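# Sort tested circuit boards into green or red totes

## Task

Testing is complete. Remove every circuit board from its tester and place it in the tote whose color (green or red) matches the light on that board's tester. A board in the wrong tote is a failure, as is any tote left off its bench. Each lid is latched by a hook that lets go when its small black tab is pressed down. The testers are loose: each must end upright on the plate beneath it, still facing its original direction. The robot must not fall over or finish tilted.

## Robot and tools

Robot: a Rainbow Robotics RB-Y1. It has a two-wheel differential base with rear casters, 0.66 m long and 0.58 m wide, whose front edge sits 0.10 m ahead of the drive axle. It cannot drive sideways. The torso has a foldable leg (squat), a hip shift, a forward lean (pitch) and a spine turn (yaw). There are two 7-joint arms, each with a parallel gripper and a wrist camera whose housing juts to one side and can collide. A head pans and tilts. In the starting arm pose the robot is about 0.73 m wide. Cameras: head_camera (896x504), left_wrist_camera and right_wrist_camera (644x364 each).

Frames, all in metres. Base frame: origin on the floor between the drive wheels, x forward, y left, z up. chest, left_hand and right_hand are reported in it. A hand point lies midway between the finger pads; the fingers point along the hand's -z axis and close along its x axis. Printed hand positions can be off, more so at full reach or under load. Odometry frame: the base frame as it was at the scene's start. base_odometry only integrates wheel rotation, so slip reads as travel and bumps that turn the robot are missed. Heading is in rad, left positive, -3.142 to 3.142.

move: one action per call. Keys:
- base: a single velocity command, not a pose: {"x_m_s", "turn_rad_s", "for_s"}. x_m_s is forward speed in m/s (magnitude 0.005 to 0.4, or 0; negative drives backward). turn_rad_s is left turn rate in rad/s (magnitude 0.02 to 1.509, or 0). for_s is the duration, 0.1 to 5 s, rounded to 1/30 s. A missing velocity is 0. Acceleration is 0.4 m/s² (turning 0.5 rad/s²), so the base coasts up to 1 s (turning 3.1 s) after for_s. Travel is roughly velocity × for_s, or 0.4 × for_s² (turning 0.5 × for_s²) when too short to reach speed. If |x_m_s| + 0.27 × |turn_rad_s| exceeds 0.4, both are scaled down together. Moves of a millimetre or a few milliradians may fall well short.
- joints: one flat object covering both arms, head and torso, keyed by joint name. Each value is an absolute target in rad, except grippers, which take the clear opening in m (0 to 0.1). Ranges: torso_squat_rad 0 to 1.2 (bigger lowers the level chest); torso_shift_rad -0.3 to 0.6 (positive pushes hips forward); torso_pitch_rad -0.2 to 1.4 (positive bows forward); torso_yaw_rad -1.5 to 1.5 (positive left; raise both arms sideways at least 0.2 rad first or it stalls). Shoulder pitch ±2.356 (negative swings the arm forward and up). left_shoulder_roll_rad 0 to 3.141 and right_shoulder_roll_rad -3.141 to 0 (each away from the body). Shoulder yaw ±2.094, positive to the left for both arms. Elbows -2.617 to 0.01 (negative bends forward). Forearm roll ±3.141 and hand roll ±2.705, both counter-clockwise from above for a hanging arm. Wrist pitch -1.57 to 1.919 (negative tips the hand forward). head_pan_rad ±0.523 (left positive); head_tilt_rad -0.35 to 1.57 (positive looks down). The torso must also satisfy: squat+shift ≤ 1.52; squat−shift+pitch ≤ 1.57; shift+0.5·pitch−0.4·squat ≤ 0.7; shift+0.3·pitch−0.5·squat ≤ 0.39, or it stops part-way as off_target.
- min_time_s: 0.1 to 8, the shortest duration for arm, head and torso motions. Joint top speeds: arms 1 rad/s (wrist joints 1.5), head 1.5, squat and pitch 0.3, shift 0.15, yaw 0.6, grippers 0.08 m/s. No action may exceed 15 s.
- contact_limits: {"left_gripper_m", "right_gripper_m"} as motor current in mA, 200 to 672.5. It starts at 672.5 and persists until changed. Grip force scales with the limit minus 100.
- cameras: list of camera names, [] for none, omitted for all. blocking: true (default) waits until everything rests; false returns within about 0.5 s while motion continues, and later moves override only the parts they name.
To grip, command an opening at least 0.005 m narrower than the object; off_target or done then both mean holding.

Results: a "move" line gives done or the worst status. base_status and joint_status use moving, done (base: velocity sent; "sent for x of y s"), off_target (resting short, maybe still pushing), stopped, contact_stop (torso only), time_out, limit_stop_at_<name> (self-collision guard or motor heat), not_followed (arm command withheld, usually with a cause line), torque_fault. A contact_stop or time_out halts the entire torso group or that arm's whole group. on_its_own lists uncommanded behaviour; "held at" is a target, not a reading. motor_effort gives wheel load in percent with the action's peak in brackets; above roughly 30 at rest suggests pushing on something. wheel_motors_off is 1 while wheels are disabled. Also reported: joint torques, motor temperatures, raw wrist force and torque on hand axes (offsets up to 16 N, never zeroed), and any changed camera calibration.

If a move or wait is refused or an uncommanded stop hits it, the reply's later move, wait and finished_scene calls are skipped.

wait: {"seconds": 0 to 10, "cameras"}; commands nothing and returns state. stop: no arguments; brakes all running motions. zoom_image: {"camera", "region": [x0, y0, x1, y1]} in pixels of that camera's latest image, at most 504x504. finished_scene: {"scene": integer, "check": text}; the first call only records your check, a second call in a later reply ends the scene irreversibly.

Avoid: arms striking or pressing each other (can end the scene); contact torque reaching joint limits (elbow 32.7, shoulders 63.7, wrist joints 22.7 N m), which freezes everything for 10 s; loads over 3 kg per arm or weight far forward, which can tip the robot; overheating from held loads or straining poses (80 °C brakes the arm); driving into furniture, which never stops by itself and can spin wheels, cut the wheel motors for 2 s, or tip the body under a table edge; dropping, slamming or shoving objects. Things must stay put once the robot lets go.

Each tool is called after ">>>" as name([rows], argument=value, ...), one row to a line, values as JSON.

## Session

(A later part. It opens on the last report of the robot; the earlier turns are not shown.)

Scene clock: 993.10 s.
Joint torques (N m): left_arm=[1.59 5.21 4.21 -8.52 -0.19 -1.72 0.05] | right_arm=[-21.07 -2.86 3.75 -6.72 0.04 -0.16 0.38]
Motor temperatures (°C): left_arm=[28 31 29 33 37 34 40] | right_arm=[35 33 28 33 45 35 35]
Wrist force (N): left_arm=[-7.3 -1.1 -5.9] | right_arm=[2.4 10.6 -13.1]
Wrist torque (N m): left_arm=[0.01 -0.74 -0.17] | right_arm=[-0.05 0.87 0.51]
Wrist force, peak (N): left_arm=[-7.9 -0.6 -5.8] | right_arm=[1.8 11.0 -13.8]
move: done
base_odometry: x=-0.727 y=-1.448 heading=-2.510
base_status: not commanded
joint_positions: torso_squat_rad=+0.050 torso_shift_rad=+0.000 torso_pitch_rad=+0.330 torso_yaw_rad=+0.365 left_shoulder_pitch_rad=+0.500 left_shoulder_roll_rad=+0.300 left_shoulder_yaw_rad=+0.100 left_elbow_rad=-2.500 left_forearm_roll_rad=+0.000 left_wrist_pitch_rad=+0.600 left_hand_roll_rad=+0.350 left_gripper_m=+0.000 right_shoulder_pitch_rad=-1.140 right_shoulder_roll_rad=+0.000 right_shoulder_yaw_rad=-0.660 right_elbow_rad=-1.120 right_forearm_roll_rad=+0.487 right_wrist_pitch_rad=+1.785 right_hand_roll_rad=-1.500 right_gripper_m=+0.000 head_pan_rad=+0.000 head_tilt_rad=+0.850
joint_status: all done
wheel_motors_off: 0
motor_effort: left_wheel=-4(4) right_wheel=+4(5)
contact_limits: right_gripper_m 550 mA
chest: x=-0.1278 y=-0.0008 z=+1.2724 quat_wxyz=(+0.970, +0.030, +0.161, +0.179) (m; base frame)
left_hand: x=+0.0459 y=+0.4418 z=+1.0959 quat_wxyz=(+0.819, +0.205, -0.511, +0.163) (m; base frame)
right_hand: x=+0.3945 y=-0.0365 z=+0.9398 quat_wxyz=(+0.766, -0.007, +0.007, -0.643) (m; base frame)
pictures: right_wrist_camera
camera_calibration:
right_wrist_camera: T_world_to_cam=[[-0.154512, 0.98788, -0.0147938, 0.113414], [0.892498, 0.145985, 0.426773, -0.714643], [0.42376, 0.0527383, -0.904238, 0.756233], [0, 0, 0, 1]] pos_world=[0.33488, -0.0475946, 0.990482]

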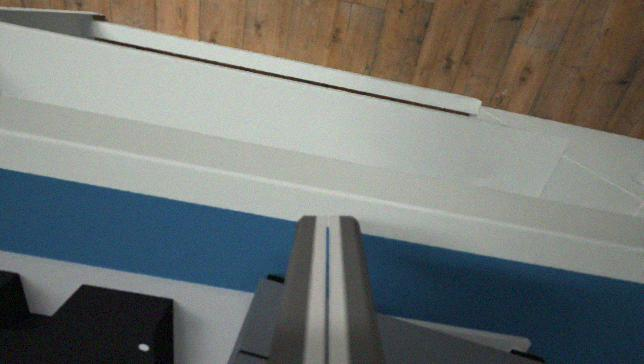

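>>> move(base={"x_m_s":0.05,"for_s":1.4}, joints={"torso_yaw_rad":0.35}, cameras=["right_wrist_camera"])

Scene clock: 1001.60 s.
Joint torques (N m): left_arm=[1.76 5.23 4.2 -8.47 -0.25 -1.7 0.16] | right_arm=[-24.92 -6.81 4.19 -9.39 0.28 -3.78 0.41]
Motor temperatures (°C): left_arm=[28 31 29 33 37 34 40] | right_arm=[35 33 28 33 45 35 35]
Wrist force (N): left_arm=[-7.5 -1.1 -5.7] | right_arm=[-1.0 -4.3 -9.6]
Wrist torque (N m): left_arm=[0.01 -0.76 -0.16] | right_arm=[-0.38 0.95 0.46]
Wrist force, peak (N): left_arm=[-7.6 -0.9 -6.1] | right_arm=[-2.2 -18.4 -5.5]
move: done
base_odometry: x=-0.783 y=-1.489 heading=-2.509
base_status: done (sent for 1.4 of 1.4 s)
joint_positions: torso_squat_rad=+0.050 torso_shift_rad=+0.000 torso_pitch_rad=+0.330 torso_yaw_rad=+0.350 left_shoulder_pitch_rad=+0.500 left_shoulder_roll_rad=+0.300 left_shoulder_yaw_rad=+0.100 left_elbow_rad=-2.500 left_forearm_roll_rad=+0.000 left_wrist_pitch_rad=+0.600 left_hand_roll_rad=+0.350 left_gripper_m=+0.000 right_shoulder_pitch_rad=-1.139 right_shoulder_roll_rad=+0.001 right_shoulder_yaw_rad=-0.660 right_elbow_rad=-1.119 right_forearm_roll_rad=+0.487 right_wrist_pitch_rad=+1.786 right_hand_roll_rad=-1.500 right_gripper_m=+0.000 head_pan_rad=+0.000 head_tilt_rad=+0.850
joint_status: all done
wheel_motors_off: 0
motor_effort: left_wheel=+5(18) right_wheel=-3(25)
contact_limits: right_gripper_m 550 mA
chest: x=-0.1281 y=-0.0008 z=+1.2724 quat_wxyz=(+0.971, +0.029, +0.161, +0.172) (m; base frame)
left_hand: x=+0.0520 y=+0.4384 z=+1.0938 quat_wxyz=(+0.820, +0.199, -0.512, +0.158) (m; base frame)
right_hand: x=+0.3929 y=-0.0453 z=+0.9395 quat_wxyz=(+0.762, -0.009, +0.007, -0.648) (m; base frame)
pictures: right_wrist_camera
camera_calibration:
right_wrist_camera: T_world_to_cam=[[-0.14117, 0.9898, -0.0191478, 0.120744], [0.895486, 0.135918, 0.423829, -0.710652], [0.422109, 0.0426856, -0.90554, 0.75855], [0, 0, 0, 1]] pos_world=[0.333234, -0.0553016, 0.990404]

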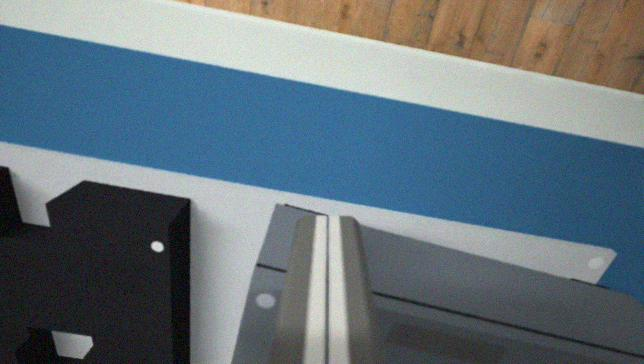

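>>> move(base={"x_m_s":0.05,"for_s":0.6}, cameras=["right_wrist_camera"])

Scene clock: 1006.70 s.
Joint torques (N m): left_arm=[1.75 5.24 4.11 -8.34 -0.24 -1.7 0.12] | right_arm=[-25.52 -7.23 4.54 -9.37 -0.11 -4.38 0.43]
Motor temperatures (°C): left_arm=[28 31 29 33 37 34 40] | right_arm=[35 33 28 33 45 35 35]
Wrist force (N): left_arm=[-7.4 -0.9 -5.7] | right_arm=[-0.2 -4.9 -10.9]
Wrist torque (N m): left_arm=[-0.01 -0.76 -0.18] | right_arm=[-0.36 0.90 0.44]
Wrist force, peak (N): left_arm=[-7.7 -0.7 -6.1] | right_arm=[1.4 -18.1 -6.4]
move: done
base_odometry: x=-0.807 y=-1.507 heading=-2.509
base_status: done (sent for 0.6 of 0.6 s)
joint_positions: torso_squat_rad=+0.050 torso_shift_rad=+0.000 torso_pitch_rad=+0.329 torso_yaw_rad=+0.350 left_shoulder_pitch_rad=+0.500 left_shoulder_roll_rad=+0.300 left_shoulder_yaw_rad=+0.100 left_elbow_rad=-2.500 left_forearm_roll_rad=+0.000 left_wrist_pitch_rad=+0.600 left_hand_roll_rad=+0.350 left_gripper_m=+0.000 right_shoulder_pitch_rad=-1.139 right_shoulder_roll_rad=+0.001 right_shoulder_yaw_rad=-0.660 right_elbow_rad=-1.119 right_forearm_roll_rad=+0.487 right_wrist_pitch_rad=+1.786 right_hand_roll_rad=-1.500 right_gripper_m=+0.000 head_pan_rad=+0.000 head_tilt_rad=+0.850
joint_status: not commanded
wheel_motors_off: 0
motor_effort: left_wheel=+8(30) right_wheel=-4(21)
contact_limits: right_gripper_m 550 mA
chest: x=-0.1281 y=-0.0008 z=+1.2724 quat_wxyz=(+0.971, +0.029, +0.161, +0.172) (m; base frame)
left_hand: x=+0.0519 y=+0.4384 z=+1.0938 quat_wxyz=(+0.820, +0.199, -0.512, +0.158) (m; base frame)
right_hand: x=+0.3928 y=-0.0454 z=+0.9395 quat_wxyz=(+0.762, -0.009, +0.007, -0.648) (m; base frame)
pictures: right_wrist_camera
camera_calibration:
right_wrist_camera: T_world_to_cam=[[-0.141092, 0.98981, -0.0192108, 0.120827], [0.895611, 0.135885, 0.423575, -0.710323], [0.421869, 0.0425574, -0.905657, 0.758769], [0, 0, 0, 1]] pos_world=[0.33312, -0.0553645, 0.990381]

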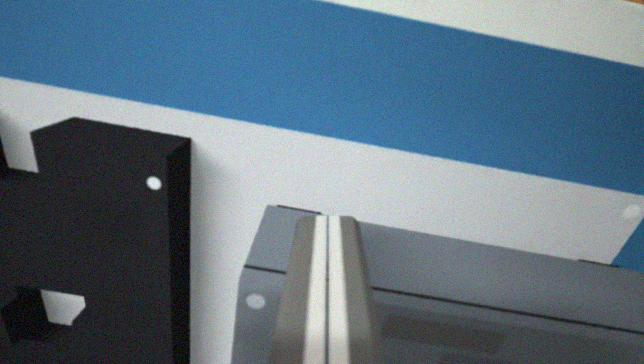

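>>> move(base={"x_m_s":-0.05,"for_s":0.5}, cameras=[])

>>> move(joints={"torso_yaw_rad":0.5}, cameras=["head_camera","right_wrist_camera"])

Scene clock: 1013.13 s.
Joint torques (N m): left_arm=[1.63 5.33 4.2 -8.55 -0.22 -1.76 0.12] | right_arm=[-22.29 -4.3 4.22 -7.33 -0.11 -0.28 0.33]
Motor temperatures (°C): left_arm=[28 31 29 33 37 34 40] | right_arm=[35 33 28 33 45 35 35]
Wrist force (N): left_arm=[-7.4 -0.7 -6.2] | right_arm=[2.4 10.6 -13.4]
Wrist torque (N m): left_arm=[-0.02 -0.73 -0.15] | right_arm=[-0.03 0.88 0.53]
Wrist force, peak (N): left_arm=[-7.9 -0.9 -5.9] | right_arm=[2.4 11.3 -13.5]
move: done
base_odometry: x=-0.787 y=-1.492 heading=-2.510
base_status: done (sent for 0.5 of 0.5 s)
joint_positions: torso_squat_rad=+0.050 torso_shift_rad=+0.000 torso_pitch_rad=+0.330 torso_yaw_rad=+0.350 left_shoulder_pitch_rad=+0.500 left_shoulder_roll_rad=+0.300 left_shoulder_yaw_rad=+0.100 left_elbow_rad=-2.500 left_forearm_roll_rad=+0.000 left_wrist_pitch_rad=+0.600 left_hand_roll_rad=+0.350 left_gripper_m=+0.000 right_shoulder_pitch_rad=-1.140 right_shoulder_roll_rad=+0.000 right_shoulder_yaw_rad=-0.660 right_elbow_rad=-1.120 right_forearm_roll_rad=+0.487 right_wrist_pitch_rad=+1.785 right_hand_roll_rad=-1.500 right_gripper_m=+0.000 head_pan_rad=+0.000 head_tilt_rad=+0.850
joint_status: not commanded
wheel_motors_off: 0
motor_effort: left_wheel=-2(13) right_wheel=+4(23)
contact_limits: right_gripper_m 550 mA
chest: x=-0.1278 y=-0.0008 z=+1.2724 quat_wxyz=(+0.971, +0.029, +0.162, +0.172) (m; base frame)
left_hand: x=+0.0521 y=+0.4384 z=+1.0938 quat_wxyz=(+0.821, +0.199, -0.512, +0.158) (m; base frame)
right_hand: x=+0.3937 y=-0.0455 z=+0.9398 quat_wxyz=(+0.762, -0.008, +0.006, -0.648) (m; base frame)
pictures: none
No camera images: "cameras" was empty.

Scene clock: 1014.30 s.
Joint torques (N m): left_arm=[1.37 5.55 4.74 -8.2 -0.22 -1.67 0.06] | right_arm=[-22.4 -2.22 4.54 -7.07 -0.21 -0.21 0.4]
Motor temperatures (°C): left_arm=[28 31 29 33 37 34 40] | right_arm=[35 33 28 33 45 35 35]
Wrist force (N): left_arm=[-7.4 -1.2 -5.8] | right_arm=[2.6 10.8 -13.3]
Wrist torque (N m): left_arm=[0.02 -0.76 -0.16] | right_arm=[-0.07 0.89 0.52]
Wrist force, peak (N): left_arm=[-7.6 -1.5 -6.2] | right_arm=[2.0 11.2 -13.5]
move: done
base_odometry: x=-0.787 y=-1.492 heading=-2.510
base_status: not commanded
joint_positions: torso_squat_rad=+0.050 torso_shift_rad=+0.000 torso_pitch_rad=+0.330 torso_yaw_rad=+0.500 left_shoulder_pitch_rad=+0.500 left_shoulder_roll_rad=+0.300 left_shoulder_yaw_rad=+0.100 left_elbow_rad=-2.500 left_forearm_roll_rad=+0.000 left_wrist_pitch_rad=+0.600 left_hand_roll_rad=+0.350 left_gripper_m=+0.000 right_shoulder_pitch_rad=-1.140 right_shoulder_roll_rad=+0.000 right_shoulder_yaw_rad=-0.660 right_elbow_rad=-1.120 right_forearm_roll_rad=+0.487 right_wrist_pitch_rad=+1.785 right_hand_roll_rad=-1.500 right_gripper_m=+0.000 head_pan_rad=+0.000 head_tilt_rad=+0.850
joint_status: all done
wheel_motors_off: 0
motor_effort: left_wheel=-3(4) right_wheel=+4(5)
contact_limits: right_gripper_m 550 mA
chest: x=-0.1278 y=-0.0008 z=+1.2724 quat_wxyz=(+0.956, +0.041, +0.159, +0.244) (m; base frame)
left_hand: x=-0.0124 y=+0.4676 z=+1.1159 quat_wxyz=(+0.802, +0.255, -0.500, +0.204) (m; base frame)
right_hand: x=+0.3938 y=+0.0448 z=+0.9400 quat_wxyz=(+0.806, +0.010, +0.021, -0.592) (m; base frame)
pictures: head_camera, right_wrist_camera
camera_calibration:
head_camera: T_world_to_cam=[[0.489233, -0.863441, -0.122966, 0.207532], [-0.80174, -0.389743, -0.453115, 0.686235], [0.343313, 0.320265, -0.882931, 1.23629], [0, 0, 0, 1]] pos_world=[0.0242175, 0.0507077, 1.42802]
right_wrist_camera: T_world_to_cam=[[-0.279098, 0.959857, 0.0279205, 0.0431091], [0.867926, 0.239714, 0.43502, -0.728251], [0.410864, 0.145646, -0.899988, 0.749315], [0, 0, 0, 1]] pos_world=[0.336233, 0.0240581, 0.989974]

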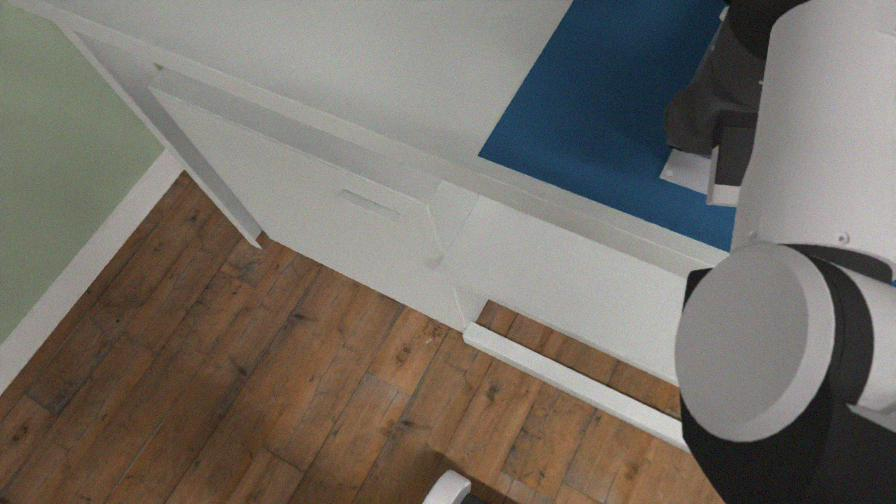

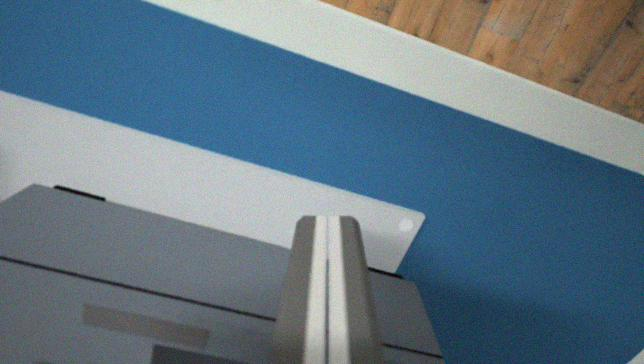

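>>> move(base={"x_m_s":0.05,"for_s":1.15}, joints={"torso_yaw_rad":0.455}, cameras=["right_wrist_camera"])

Scene clock: 1023.77 s.
Joint torques (N m): left_arm=[1.48 5.44 4.59 -8.32 -0.24 -1.73 0.11] | right_arm=[-24.82 -10.6 4.57 -10.19 1.38 -5.22 0.36]
Motor temperatures (°C): left_arm=[28 31 29 33 37 34 40] | right_arm=[36 33 28 33 45 35 35]
Wrist force (N): left_arm=[-7.4 -1.1 -5.7] | right_arm=[-4.7 -7.7 -9.2]
Wrist torque (N m): left_arm=[0.00 -0.77 -0.17] | right_arm=[-0.40 0.98 0.47]
Wrist force, peak (N): left_arm=[-7.5 -1.7 -6.4] | right_arm=[-5.5 -29.4 2.7]
move: done
base_odometry: x=-0.834 y=-1.526 heading=-2.509
base_status: done (sent for 1.17 of 1.17 s)
joint_positions: torso_squat_rad=+0.050 torso_shift_rad=+0.000 torso_pitch_rad=+0.329 torso_yaw_rad=+0.455 left_shoulder_pitch_rad=+0.500 left_shoulder_roll_rad=+0.300 left_shoulder_yaw_rad=+0.100 left_elbow_rad=-2.500 left_forearm_roll_rad=+0.000 left_wrist_pitch_rad=+0.600 left_hand_roll_rad=+0.350 left_gripper_m=+0.000 right_shoulder_pitch_rad=-1.139 right_shoulder_roll_rad=+0.002 right_shoulder_yaw_rad=-0.660 right_elbow_rad=-1.119 right_forearm_roll_rad=+0.487 right_wrist_pitch_rad=+1.786 right_hand_roll_rad=-1.500 right_gripper_m=+0.000 head_pan_rad=+0.000 head_tilt_rad=+0.850
joint_status: all done
wheel_motors_off: 0
motor_effort: left_wheel=+10(33) right_wheel=-5(22)
contact_limits: right_gripper_m 550 mA
chest: x=-0.1282 y=-0.0008 z=+1.2724 quat_wxyz=(+0.961, +0.037, +0.160, +0.223) (m; base frame)
left_hand: x=+0.0071 y=+0.4599 z=+1.1092 quat_wxyz=(+0.808, +0.238, -0.504, +0.190) (m; base frame)
right_hand: x=+0.3937 y=+0.0186 z=+0.9391 quat_wxyz=(+0.793, +0.004, +0.018, -0.608) (m; base frame)
pictures: right_wrist_camera
camera_calibration:
right_wrist_camera: T_world_to_cam=[[-0.239643, 0.970743, 0.0151488, 0.0645646], [0.878415, 0.210153, 0.429212, -0.719573], [0.413471, 0.116165, -0.903077, 0.754871], [0, 0, 0, 1]] pos_world=[0.335439, 0.000855125, 0.989578]

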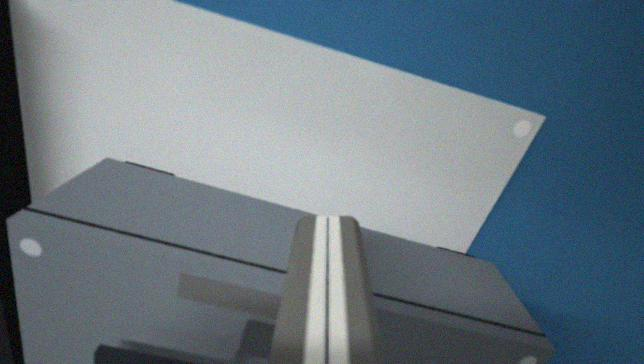

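>>> move(base={"x_m_s":-0.05,"for_s":0.4}, cameras=[])

>>> move(joints={"torso_yaw_rad":0.68,"right_elbow_rad":-1.5,"right_wrist_pitch_rad":1.919}, cameras=[])

>>> move(base={"x_m_s":0.1,"for_s":1.3}, cameras=["right_wrist_camera"])

>>> move(joints={"right_elbow_rad":-1.3,"right_wrist_pitch_rad":1.86}, cameras=["right_wrist_camera"])

Scene clock: 1039.57 s.
Joint torques (N m): left_arm=[1.37 5.43 4.61 -8.36 -0.26 -1.72 0.11] | right_arm=[-22.35 -3.61 4.46 -7.16 0.28 -0.2 0.38]
Motor temperatures (°C): left_arm=[28 31 29 33 37 34 40] | right_arm=[36 33 28 33 45 36 35]
Wrist force (N): left_arm=[-7.6 -1.3 -5.8] | right_arm=[2.4 10.9 -13.6]
Wrist torque (N m): left_arm=[0.04 -0.77 -0.17] | right_arm=[-0.07 0.85 0.53]
Wrist force, peak (N): left_arm=[-7.5 -1.4 -6.1] | right_arm=[2.6 11.0 -13.7]
move: done
base_odometry: x=-0.818 y=-1.515 heading=-2.510
base_status: done (sent for 0.4 of 0.4 s)
joint_positions: torso_squat_rad=+0.050 torso_shift_rad=+0.000 torso_pitch_rad=+0.330 torso_yaw_rad=+0.455 left_shoulder_pitch_rad=+0.500 left_shoulder_roll_rad=+0.300 left_shoulder_yaw_rad=+0.100 left_elbow_rad=-2.500 left_forearm_roll_rad=+0.000 left_wrist_pitch_rad=+0.600 left_hand_roll_rad=+0.350 left_gripper_m=+0.000 right_shoulder_pitch_rad=-1.140 right_shoulder_roll_rad=+0.000 right_shoulder_yaw_rad=-0.660 right_elbow_rad=-1.120 right_forearm_roll_rad=+0.487 right_wrist_pitch_rad=+1.785 right_hand_roll_rad=-1.500 right_gripper_m=+0.000 head_pan_rad=+0.000 head_tilt_rad=+0.850
joint_status: not commanded
wheel_motors_off: 0
motor_effort: left_wheel=-6(18) right_wheel=+3(20)
contact_limits: right_gripper_m 550 mA
chest: x=-0.1278 y=-0.0008 z=+1.2724 quat_wxyz=(+0.961, +0.038, +0.160, +0.223) (m; base frame)
left_hand: x=+0.0074 y=+0.4599 z=+1.1091 quat_wxyz=(+0.808, +0.238, -0.504, +0.190) (m; base frame)
right_hand: x=+0.3951 y=+0.0178 z=+0.9394 quat_wxyz=(+0.793, +0.004, +0.016, -0.609) (m; base frame)
pictures: none
No camera images: "cameras" was empty.

Scene clock: 1040.73 s.
Joint torques (N m): left_arm=[1.11 5.92 5 -8 -0.26 -1.62 0.12] | right_arm=[-21.08 -1.78 5.48 -6.28 -0.15 -0.43 0.36]
Motor temperatures (°C): left_arm=[28 31 29 33 37 34 40] | right_arm=[36 33 28 33 45 36 35]
Wrist force (N): left_arm=[-7.6 -1.7 -5.5] | right_arm=[3.0 9.3 -13.3]
Wrist torque (N m): left_arm=[0.03 -0.76 -0.18] | right_arm=[0.05 0.87 0.52]
Wrist force, peak (N): left_arm=[-7.6 -1.4 -6.0] | right_arm=[2.8 10.9 -13.9]
move: done
base_odometry: x=-0.818 y=-1.515 heading=-2.510
base_status: not commanded
joint_positions: torso_squat_rad=+0.050 torso_shift_rad=+0.000 torso_pitch_rad=+0.330 torso_yaw_rad=+0.680 left_shoulder_pitch_rad=+0.500 left_shoulder_roll_rad=+0.300 left_shoulder_yaw_rad=+0.100 left_elbow_rad=-2.500 left_forearm_roll_rad=+0.000 left_wrist_pitch_rad=+0.600 left_hand_roll_rad=+0.350 left_gripper_m=+0.000 right_shoulder_pitch_rad=-1.140 right_shoulder_roll_rad=+0.000 right_shoulder_yaw_rad=-0.660 right_elbow_rad=-1.500 right_forearm_roll_rad=+0.487 right_wrist_pitch_rad=+1.919 right_hand_roll_rad=-1.500 right_gripper_m=+0.000 head_pan_rad=+0.000 head_tilt_rad=+0.850
joint_status: all done
wheel_motors_off: 0
motor_effort: left_wheel=-6(7) right_wheel=+4(6)
contact_limits: right_gripper_m 550 mA
chest: x=-0.1279 y=-0.0008 z=+1.2724 quat_wxyz=(+0.930, +0.055, +0.155, +0.329) (m; base frame)
left_hand: x=-0.0942 y=+0.4887 z=+1.1439 quat_wxyz=(+0.774, +0.320, -0.483, +0.256) (m; base frame)
right_hand: x=+0.4153 y=+0.1173 z=+1.0293 quat_wxyz=(+0.797, +0.124, +0.003, -0.592) (m; base frame)
pictures: none
No camera images: "cameras" was empty.

Scene clock: 1042.60 s.
Joint torques (N m): left_arm=[0.83 6 5.09 -8.06 -0.27 -1.64 0.14] | right_arm=[-21.09 -1.7 5.42 -6.21 -0.21 -0.46 0.29]
Motor temperatures (°C): left_arm=[28 31 29 33 37 34 40] | right_arm=[36 33 28 33 45 36 35]
Wrist force (N): left_arm=[-7.6 -1.7 -5.5] | right_arm=[3.1 9.6 -13.0]
Wrist torque (N m): left_arm=[0.06 -0.76 -0.18] | right_arm=[0.00 0.88 0.52]
Wrist force, peak (N): left_arm=[-7.7 -1.9 -5.6] | right_arm=[3.3 9.8 -13.5]
move: done
base_odometry: x=-0.923 y=-1.591 heading=-2.510
base_status: done (sent for 1.3 of 1.3 s)
joint_positions: torso_squat_rad=+0.050 torso_shift_rad=+0.000 torso_pitch_rad=+0.330 torso_yaw_rad=+0.680 left_shoulder_pitch_rad=+0.500 left_shoulder_roll_rad=+0.300 left_shoulder_yaw_rad=+0.100 left_elbow_rad=-2.500 left_forearm_roll_rad=+0.000 left_wrist_pitch_rad=+0.600 left_hand_roll_rad=+0.350 left_gripper_m=+0.000 right_shoulder_pitch_rad=-1.140 right_shoulder_roll_rad=+0.000 right_shoulder_yaw_rad=-0.660 right_elbow_rad=-1.500 right_forearm_roll_rad=+0.487 right_wrist_pitch_rad=+1.919 right_hand_roll_rad=-1.500 right_gripper_m=+0.000 head_pan_rad=+0.000 head_tilt_rad=+0.850
joint_status: not commanded
wheel_motors_off: 0
motor_effort: left_wheel=-5(28) right_wheel=+1(24)
contact_limits: right_gripper_m 550 mA
chest: x=-0.1277 y=-0.0008 z=+1.2724 quat_wxyz=(+0.930, +0.055, +0.155, +0.329) (m; base frame)
left_hand: x=-0.0941 y=+0.4887 z=+1.1438 quat_wxyz=(+0.774, +0.320, -0.483, +0.256) (m; base frame)
right_hand: x=+0.4153 y=+0.1173 z=+1.0292 quat_wxyz=(+0.797, +0.124, +0.003, -0.592) (m; base frame)
pictures: right_wrist_camera
camera_calibration:
right_wrist_camera: T_world_to_cam=[[-0.278392, 0.950433, 0.138475, -0.135906], [0.784866, 0.142016, 0.603173, -0.930213], [0.55361, 0.276603, -0.785498, 0.617754], [0, 0, 0, 1]] pos_world=[0.350263, 0.0904021, 1.06514]

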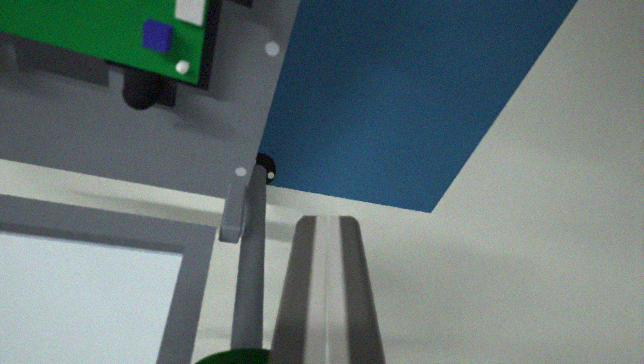

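Scene clock: 1043.40 s.
Joint torques (N m): left_arm=[0.95 5.93 5.09 -7.96 -0.32 -1.67 0.14] | right_arm=[-21.98 -1.24 5.17 -6.28 -0.15 -0.31 0.38]
Motor temperatures (°C): left_arm=[28 31 29 33 37 34 40] | right_arm=[36 33 28 33 45 36 35]
Wrist force (N): left_arm=[-7.4 -1.4 -5.6] | right_arm=[3.0 10.2 -13.1]
Wrist torque (N m): left_arm=[0.02 -0.75 -0.18] | right_arm=[-0.04 0.88 0.52]
Wrist force, peak (N): left_arm=[-7.6 -1.6 -5.6] | right_arm=[2.8 10.8 -13.4]
move: done
base_odometry: x=-0.923 y=-1.591 heading=-2.510
base_status: not commanded
joint_positions: torso_squat_rad=+0.050 torso_shift_rad=+0.000 torso_pitch_rad=+0.330 torso_yaw_rad=+0.680 left_shoulder_pitch_rad=+0.500 left_shoulder_roll_rad=+0.300 left_shoulder_yaw_rad=+0.100 left_elbow_rad=-2.500 left_forearm_roll_rad=+0.000 left_wrist_pitch_rad=+0.600 left_hand_roll_rad=+0.350 left_gripper_m=+0.000 right_shoulder_pitch_rad=-1.140 right_shoulder_roll_rad=+0.000 right_shoulder_yaw_rad=-0.660 right_elbow_rad=-1.300 right_forearm_roll_rad=+0.487 right_wrist_pitch_rad=+1.860 right_hand_roll_rad=-1.500 right_gripper_m=+0.000 head_pan_rad=+0.000 head_tilt_rad=+0.850
joint_status: all done
wheel_motors_off: 0
motor_effort: left_wheel=-2(5) right_wheel=+2(4)
contact_limits: right_gripper_m 550 mA
chest: x=-0.1278 y=-0.0008 z=+1.2724 quat_wxyz=(+0.930, +0.055, +0.155, +0.329) (m; base frame)
left_hand: x=-0.0941 y=+0.4887 z=+1.1438 quat_wxyz=(+0.774, +0.320, -0.483, +0.256) (m; base frame)
right_hand: x=+0.3966 y=+0.1365 z=+0.9852 quat_wxyz=(+0.828, +0.070, +0.024, -0.556) (m; base frame)
pictures: right_wrist_camera
camera_calibration:
right_wrist_camera: T_world_to_cam=[[-0.361649, 0.926625, 0.102838, -0.0819311], [0.814722, 0.26048, 0.518052, -0.835867], [0.453253, 0.271137, -0.849144, 0.6915], [0, 0, 0, 1]] pos_world=[0.337944, 0.106155, 1.02863]

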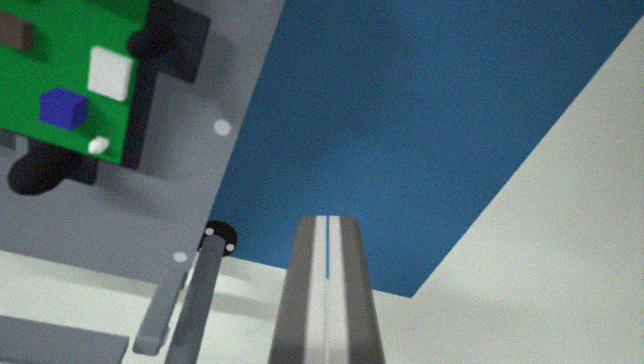

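>>> move(base={"x_m_s":-0.1,"for_s":0.8}, cameras=[])

>>> move(joints={"right_elbow_rad":-1.12,"right_wrist_pitch_rad":1.785}, cameras=["right_wrist_camera"])

Scene clock: 1049.43 s.
Joint torques (N m): left_arm=[1.09 6.04 4.98 -7.99 -0.21 -1.66 0.13] | right_arm=[-21.58 -1.46 5.11 -6.33 -0.13 -0.27 0.37]
Motor temperatures (°C): left_arm=[28 31 29 33 37 34 40] | right_arm=[36 33 28 33 45 36 35]
Wrist force (N): left_arm=[-7.4 -1.5 -5.6] | right_arm=[3.1 10.2 -13.0]
Wrist torque (N m): left_arm=[0.03 -0.74 -0.18] | right_arm=[-0.04 0.89 0.53]
Wrist force, peak (N): left_arm=[-7.8 -1.5 -5.7] | right_arm=[3.1 10.6 -13.6]
move: done
base_odometry: x=-0.858 y=-1.544 heading=-2.510
base_status: done (sent for 0.8 of 0.8 s)
joint_positions: torso_squat_rad=+0.050 torso_shift_rad=+0.000 torso_pitch_rad=+0.330 torso_yaw_rad=+0.680 left_shoulder_pitch_rad=+0.500 left_shoulder_roll_rad=+0.300 left_shoulder_yaw_rad=+0.100 left_elbow_rad=-2.500 left_forearm_roll_rad=+0.000 left_wrist_pitch_rad=+0.600 left_hand_roll_rad=+0.350 left_gripper_m=+0.000 right_shoulder_pitch_rad=-1.140 right_shoulder_roll_rad=+0.000 right_shoulder_yaw_rad=-0.660 right_elbow_rad=-1.300 right_forearm_roll_rad=+0.487 right_wrist_pitch_rad=+1.860 right_hand_roll_rad=-1.500 right_gripper_m=+0.000 head_pan_rad=+0.000 head_tilt_rad=+0.850
joint_status: not commanded
wheel_motors_off: 0
motor_effort: left_wheel=-2(21) right_wheel=+3(31)
contact_limits: right_gripper_m 550 mA
chest: x=-0.1279 y=-0.0008 z=+1.2724 quat_wxyz=(+0.930, +0.055, +0.155, +0.329) (m; base frame)
left_hand: x=-0.0942 y=+0.4887 z=+1.1439 quat_wxyz=(+0.774, +0.319, -0.483, +0.256) (m; base frame)
right_hand: x=+0.3965 y=+0.1365 z=+0.9854 quat_wxyz=(+0.828, +0.070, +0.024, -0.556) (m; base frame)
pictures: none
No camera images: "cameras" was empty.

Scene clock: 1050.20 s.
Joint torques (N m): left_arm=[0.83 6.24 5.1 -7.96 -0.33 -1.57 0.07] | right_arm=[-22 -0.92 4.67 -6.46 -0.16 -0.08 0.37]
Motor temperatures (°C): left_arm=[28 31 29 33 37 34 40] | right_arm=[36 33 28 33 45 36 35]
Wrist force (N): left_arm=[-7.8 -1.8 -5.3] | right_arm=[3.3 10.5 -13.0]
Wrist torque (N m): left_arm=[0.08 -0.78 -0.19] | right_arm=[-0.07 0.94 0.53]
Wrist force, peak (N): left_arm=[-7.7 -1.7 -5.6] | right_arm=[2.9 11.0 -13.3]
move: done
base_odometry: x=-0.858 y=-1.544 heading=-2.510
base_status: not commanded
joint_positions: torso_squat_rad=+0.050 torso_shift_rad=+0.000 torso_pitch_rad=+0.330 torso_yaw_rad=+0.680 left_shoulder_pitch_rad=+0.500 left_shoulder_roll_rad=+0.300 left_shoulder_yaw_rad=+0.100 left_elbow_rad=-2.500 left_forearm_roll_rad=+0.000 left_wrist_pitch_rad=+0.600 left_hand_roll_rad=+0.350 left_gripper_m=+0.000 right_shoulder_pitch_rad=-1.140 right_shoulder_roll_rad=+0.000 right_shoulder_yaw_rad=-0.660 right_elbow_rad=-1.120 right_forearm_roll_rad=+0.487 right_wrist_pitch_rad=+1.785 right_hand_roll_rad=-1.500 right_gripper_m=+0.000 head_pan_rad=+0.000 head_tilt_rad=+0.850
joint_status: all done
wheel_motors_off: 0
motor_effort: left_wheel=-3(4) right_wheel=+2(4)
contact_limits: right_gripper_m 550 mA
chest: x=-0.1279 y=-0.0008 z=+1.2724 quat_wxyz=(+0.930, +0.055, +0.155, +0.329) (m; base frame)
left_hand: x=-0.0942 y=+0.4887 z=+1.1439 quat_wxyz=(+0.774, +0.319, -0.483, +0.256) (m; base frame)
right_hand: x=+0.3770 y=+0.1517 z=+0.9460 quat_wxyz=(+0.852, +0.032, +0.039, -0.521) (m; base frame)
pictures: right_wrist_camera
camera_calibration:
right_wrist_camera: T_world_to_cam=[[-0.4375, 0.895467, 0.0820521, -0.0460873], [0.816671, 0.35749, 0.453044, -0.757555], [0.376354, 0.265216, -0.887704, 0.729351], [0, 0, 0, 1]] pos_world=[0.324017, 0.118652, 0.994435]

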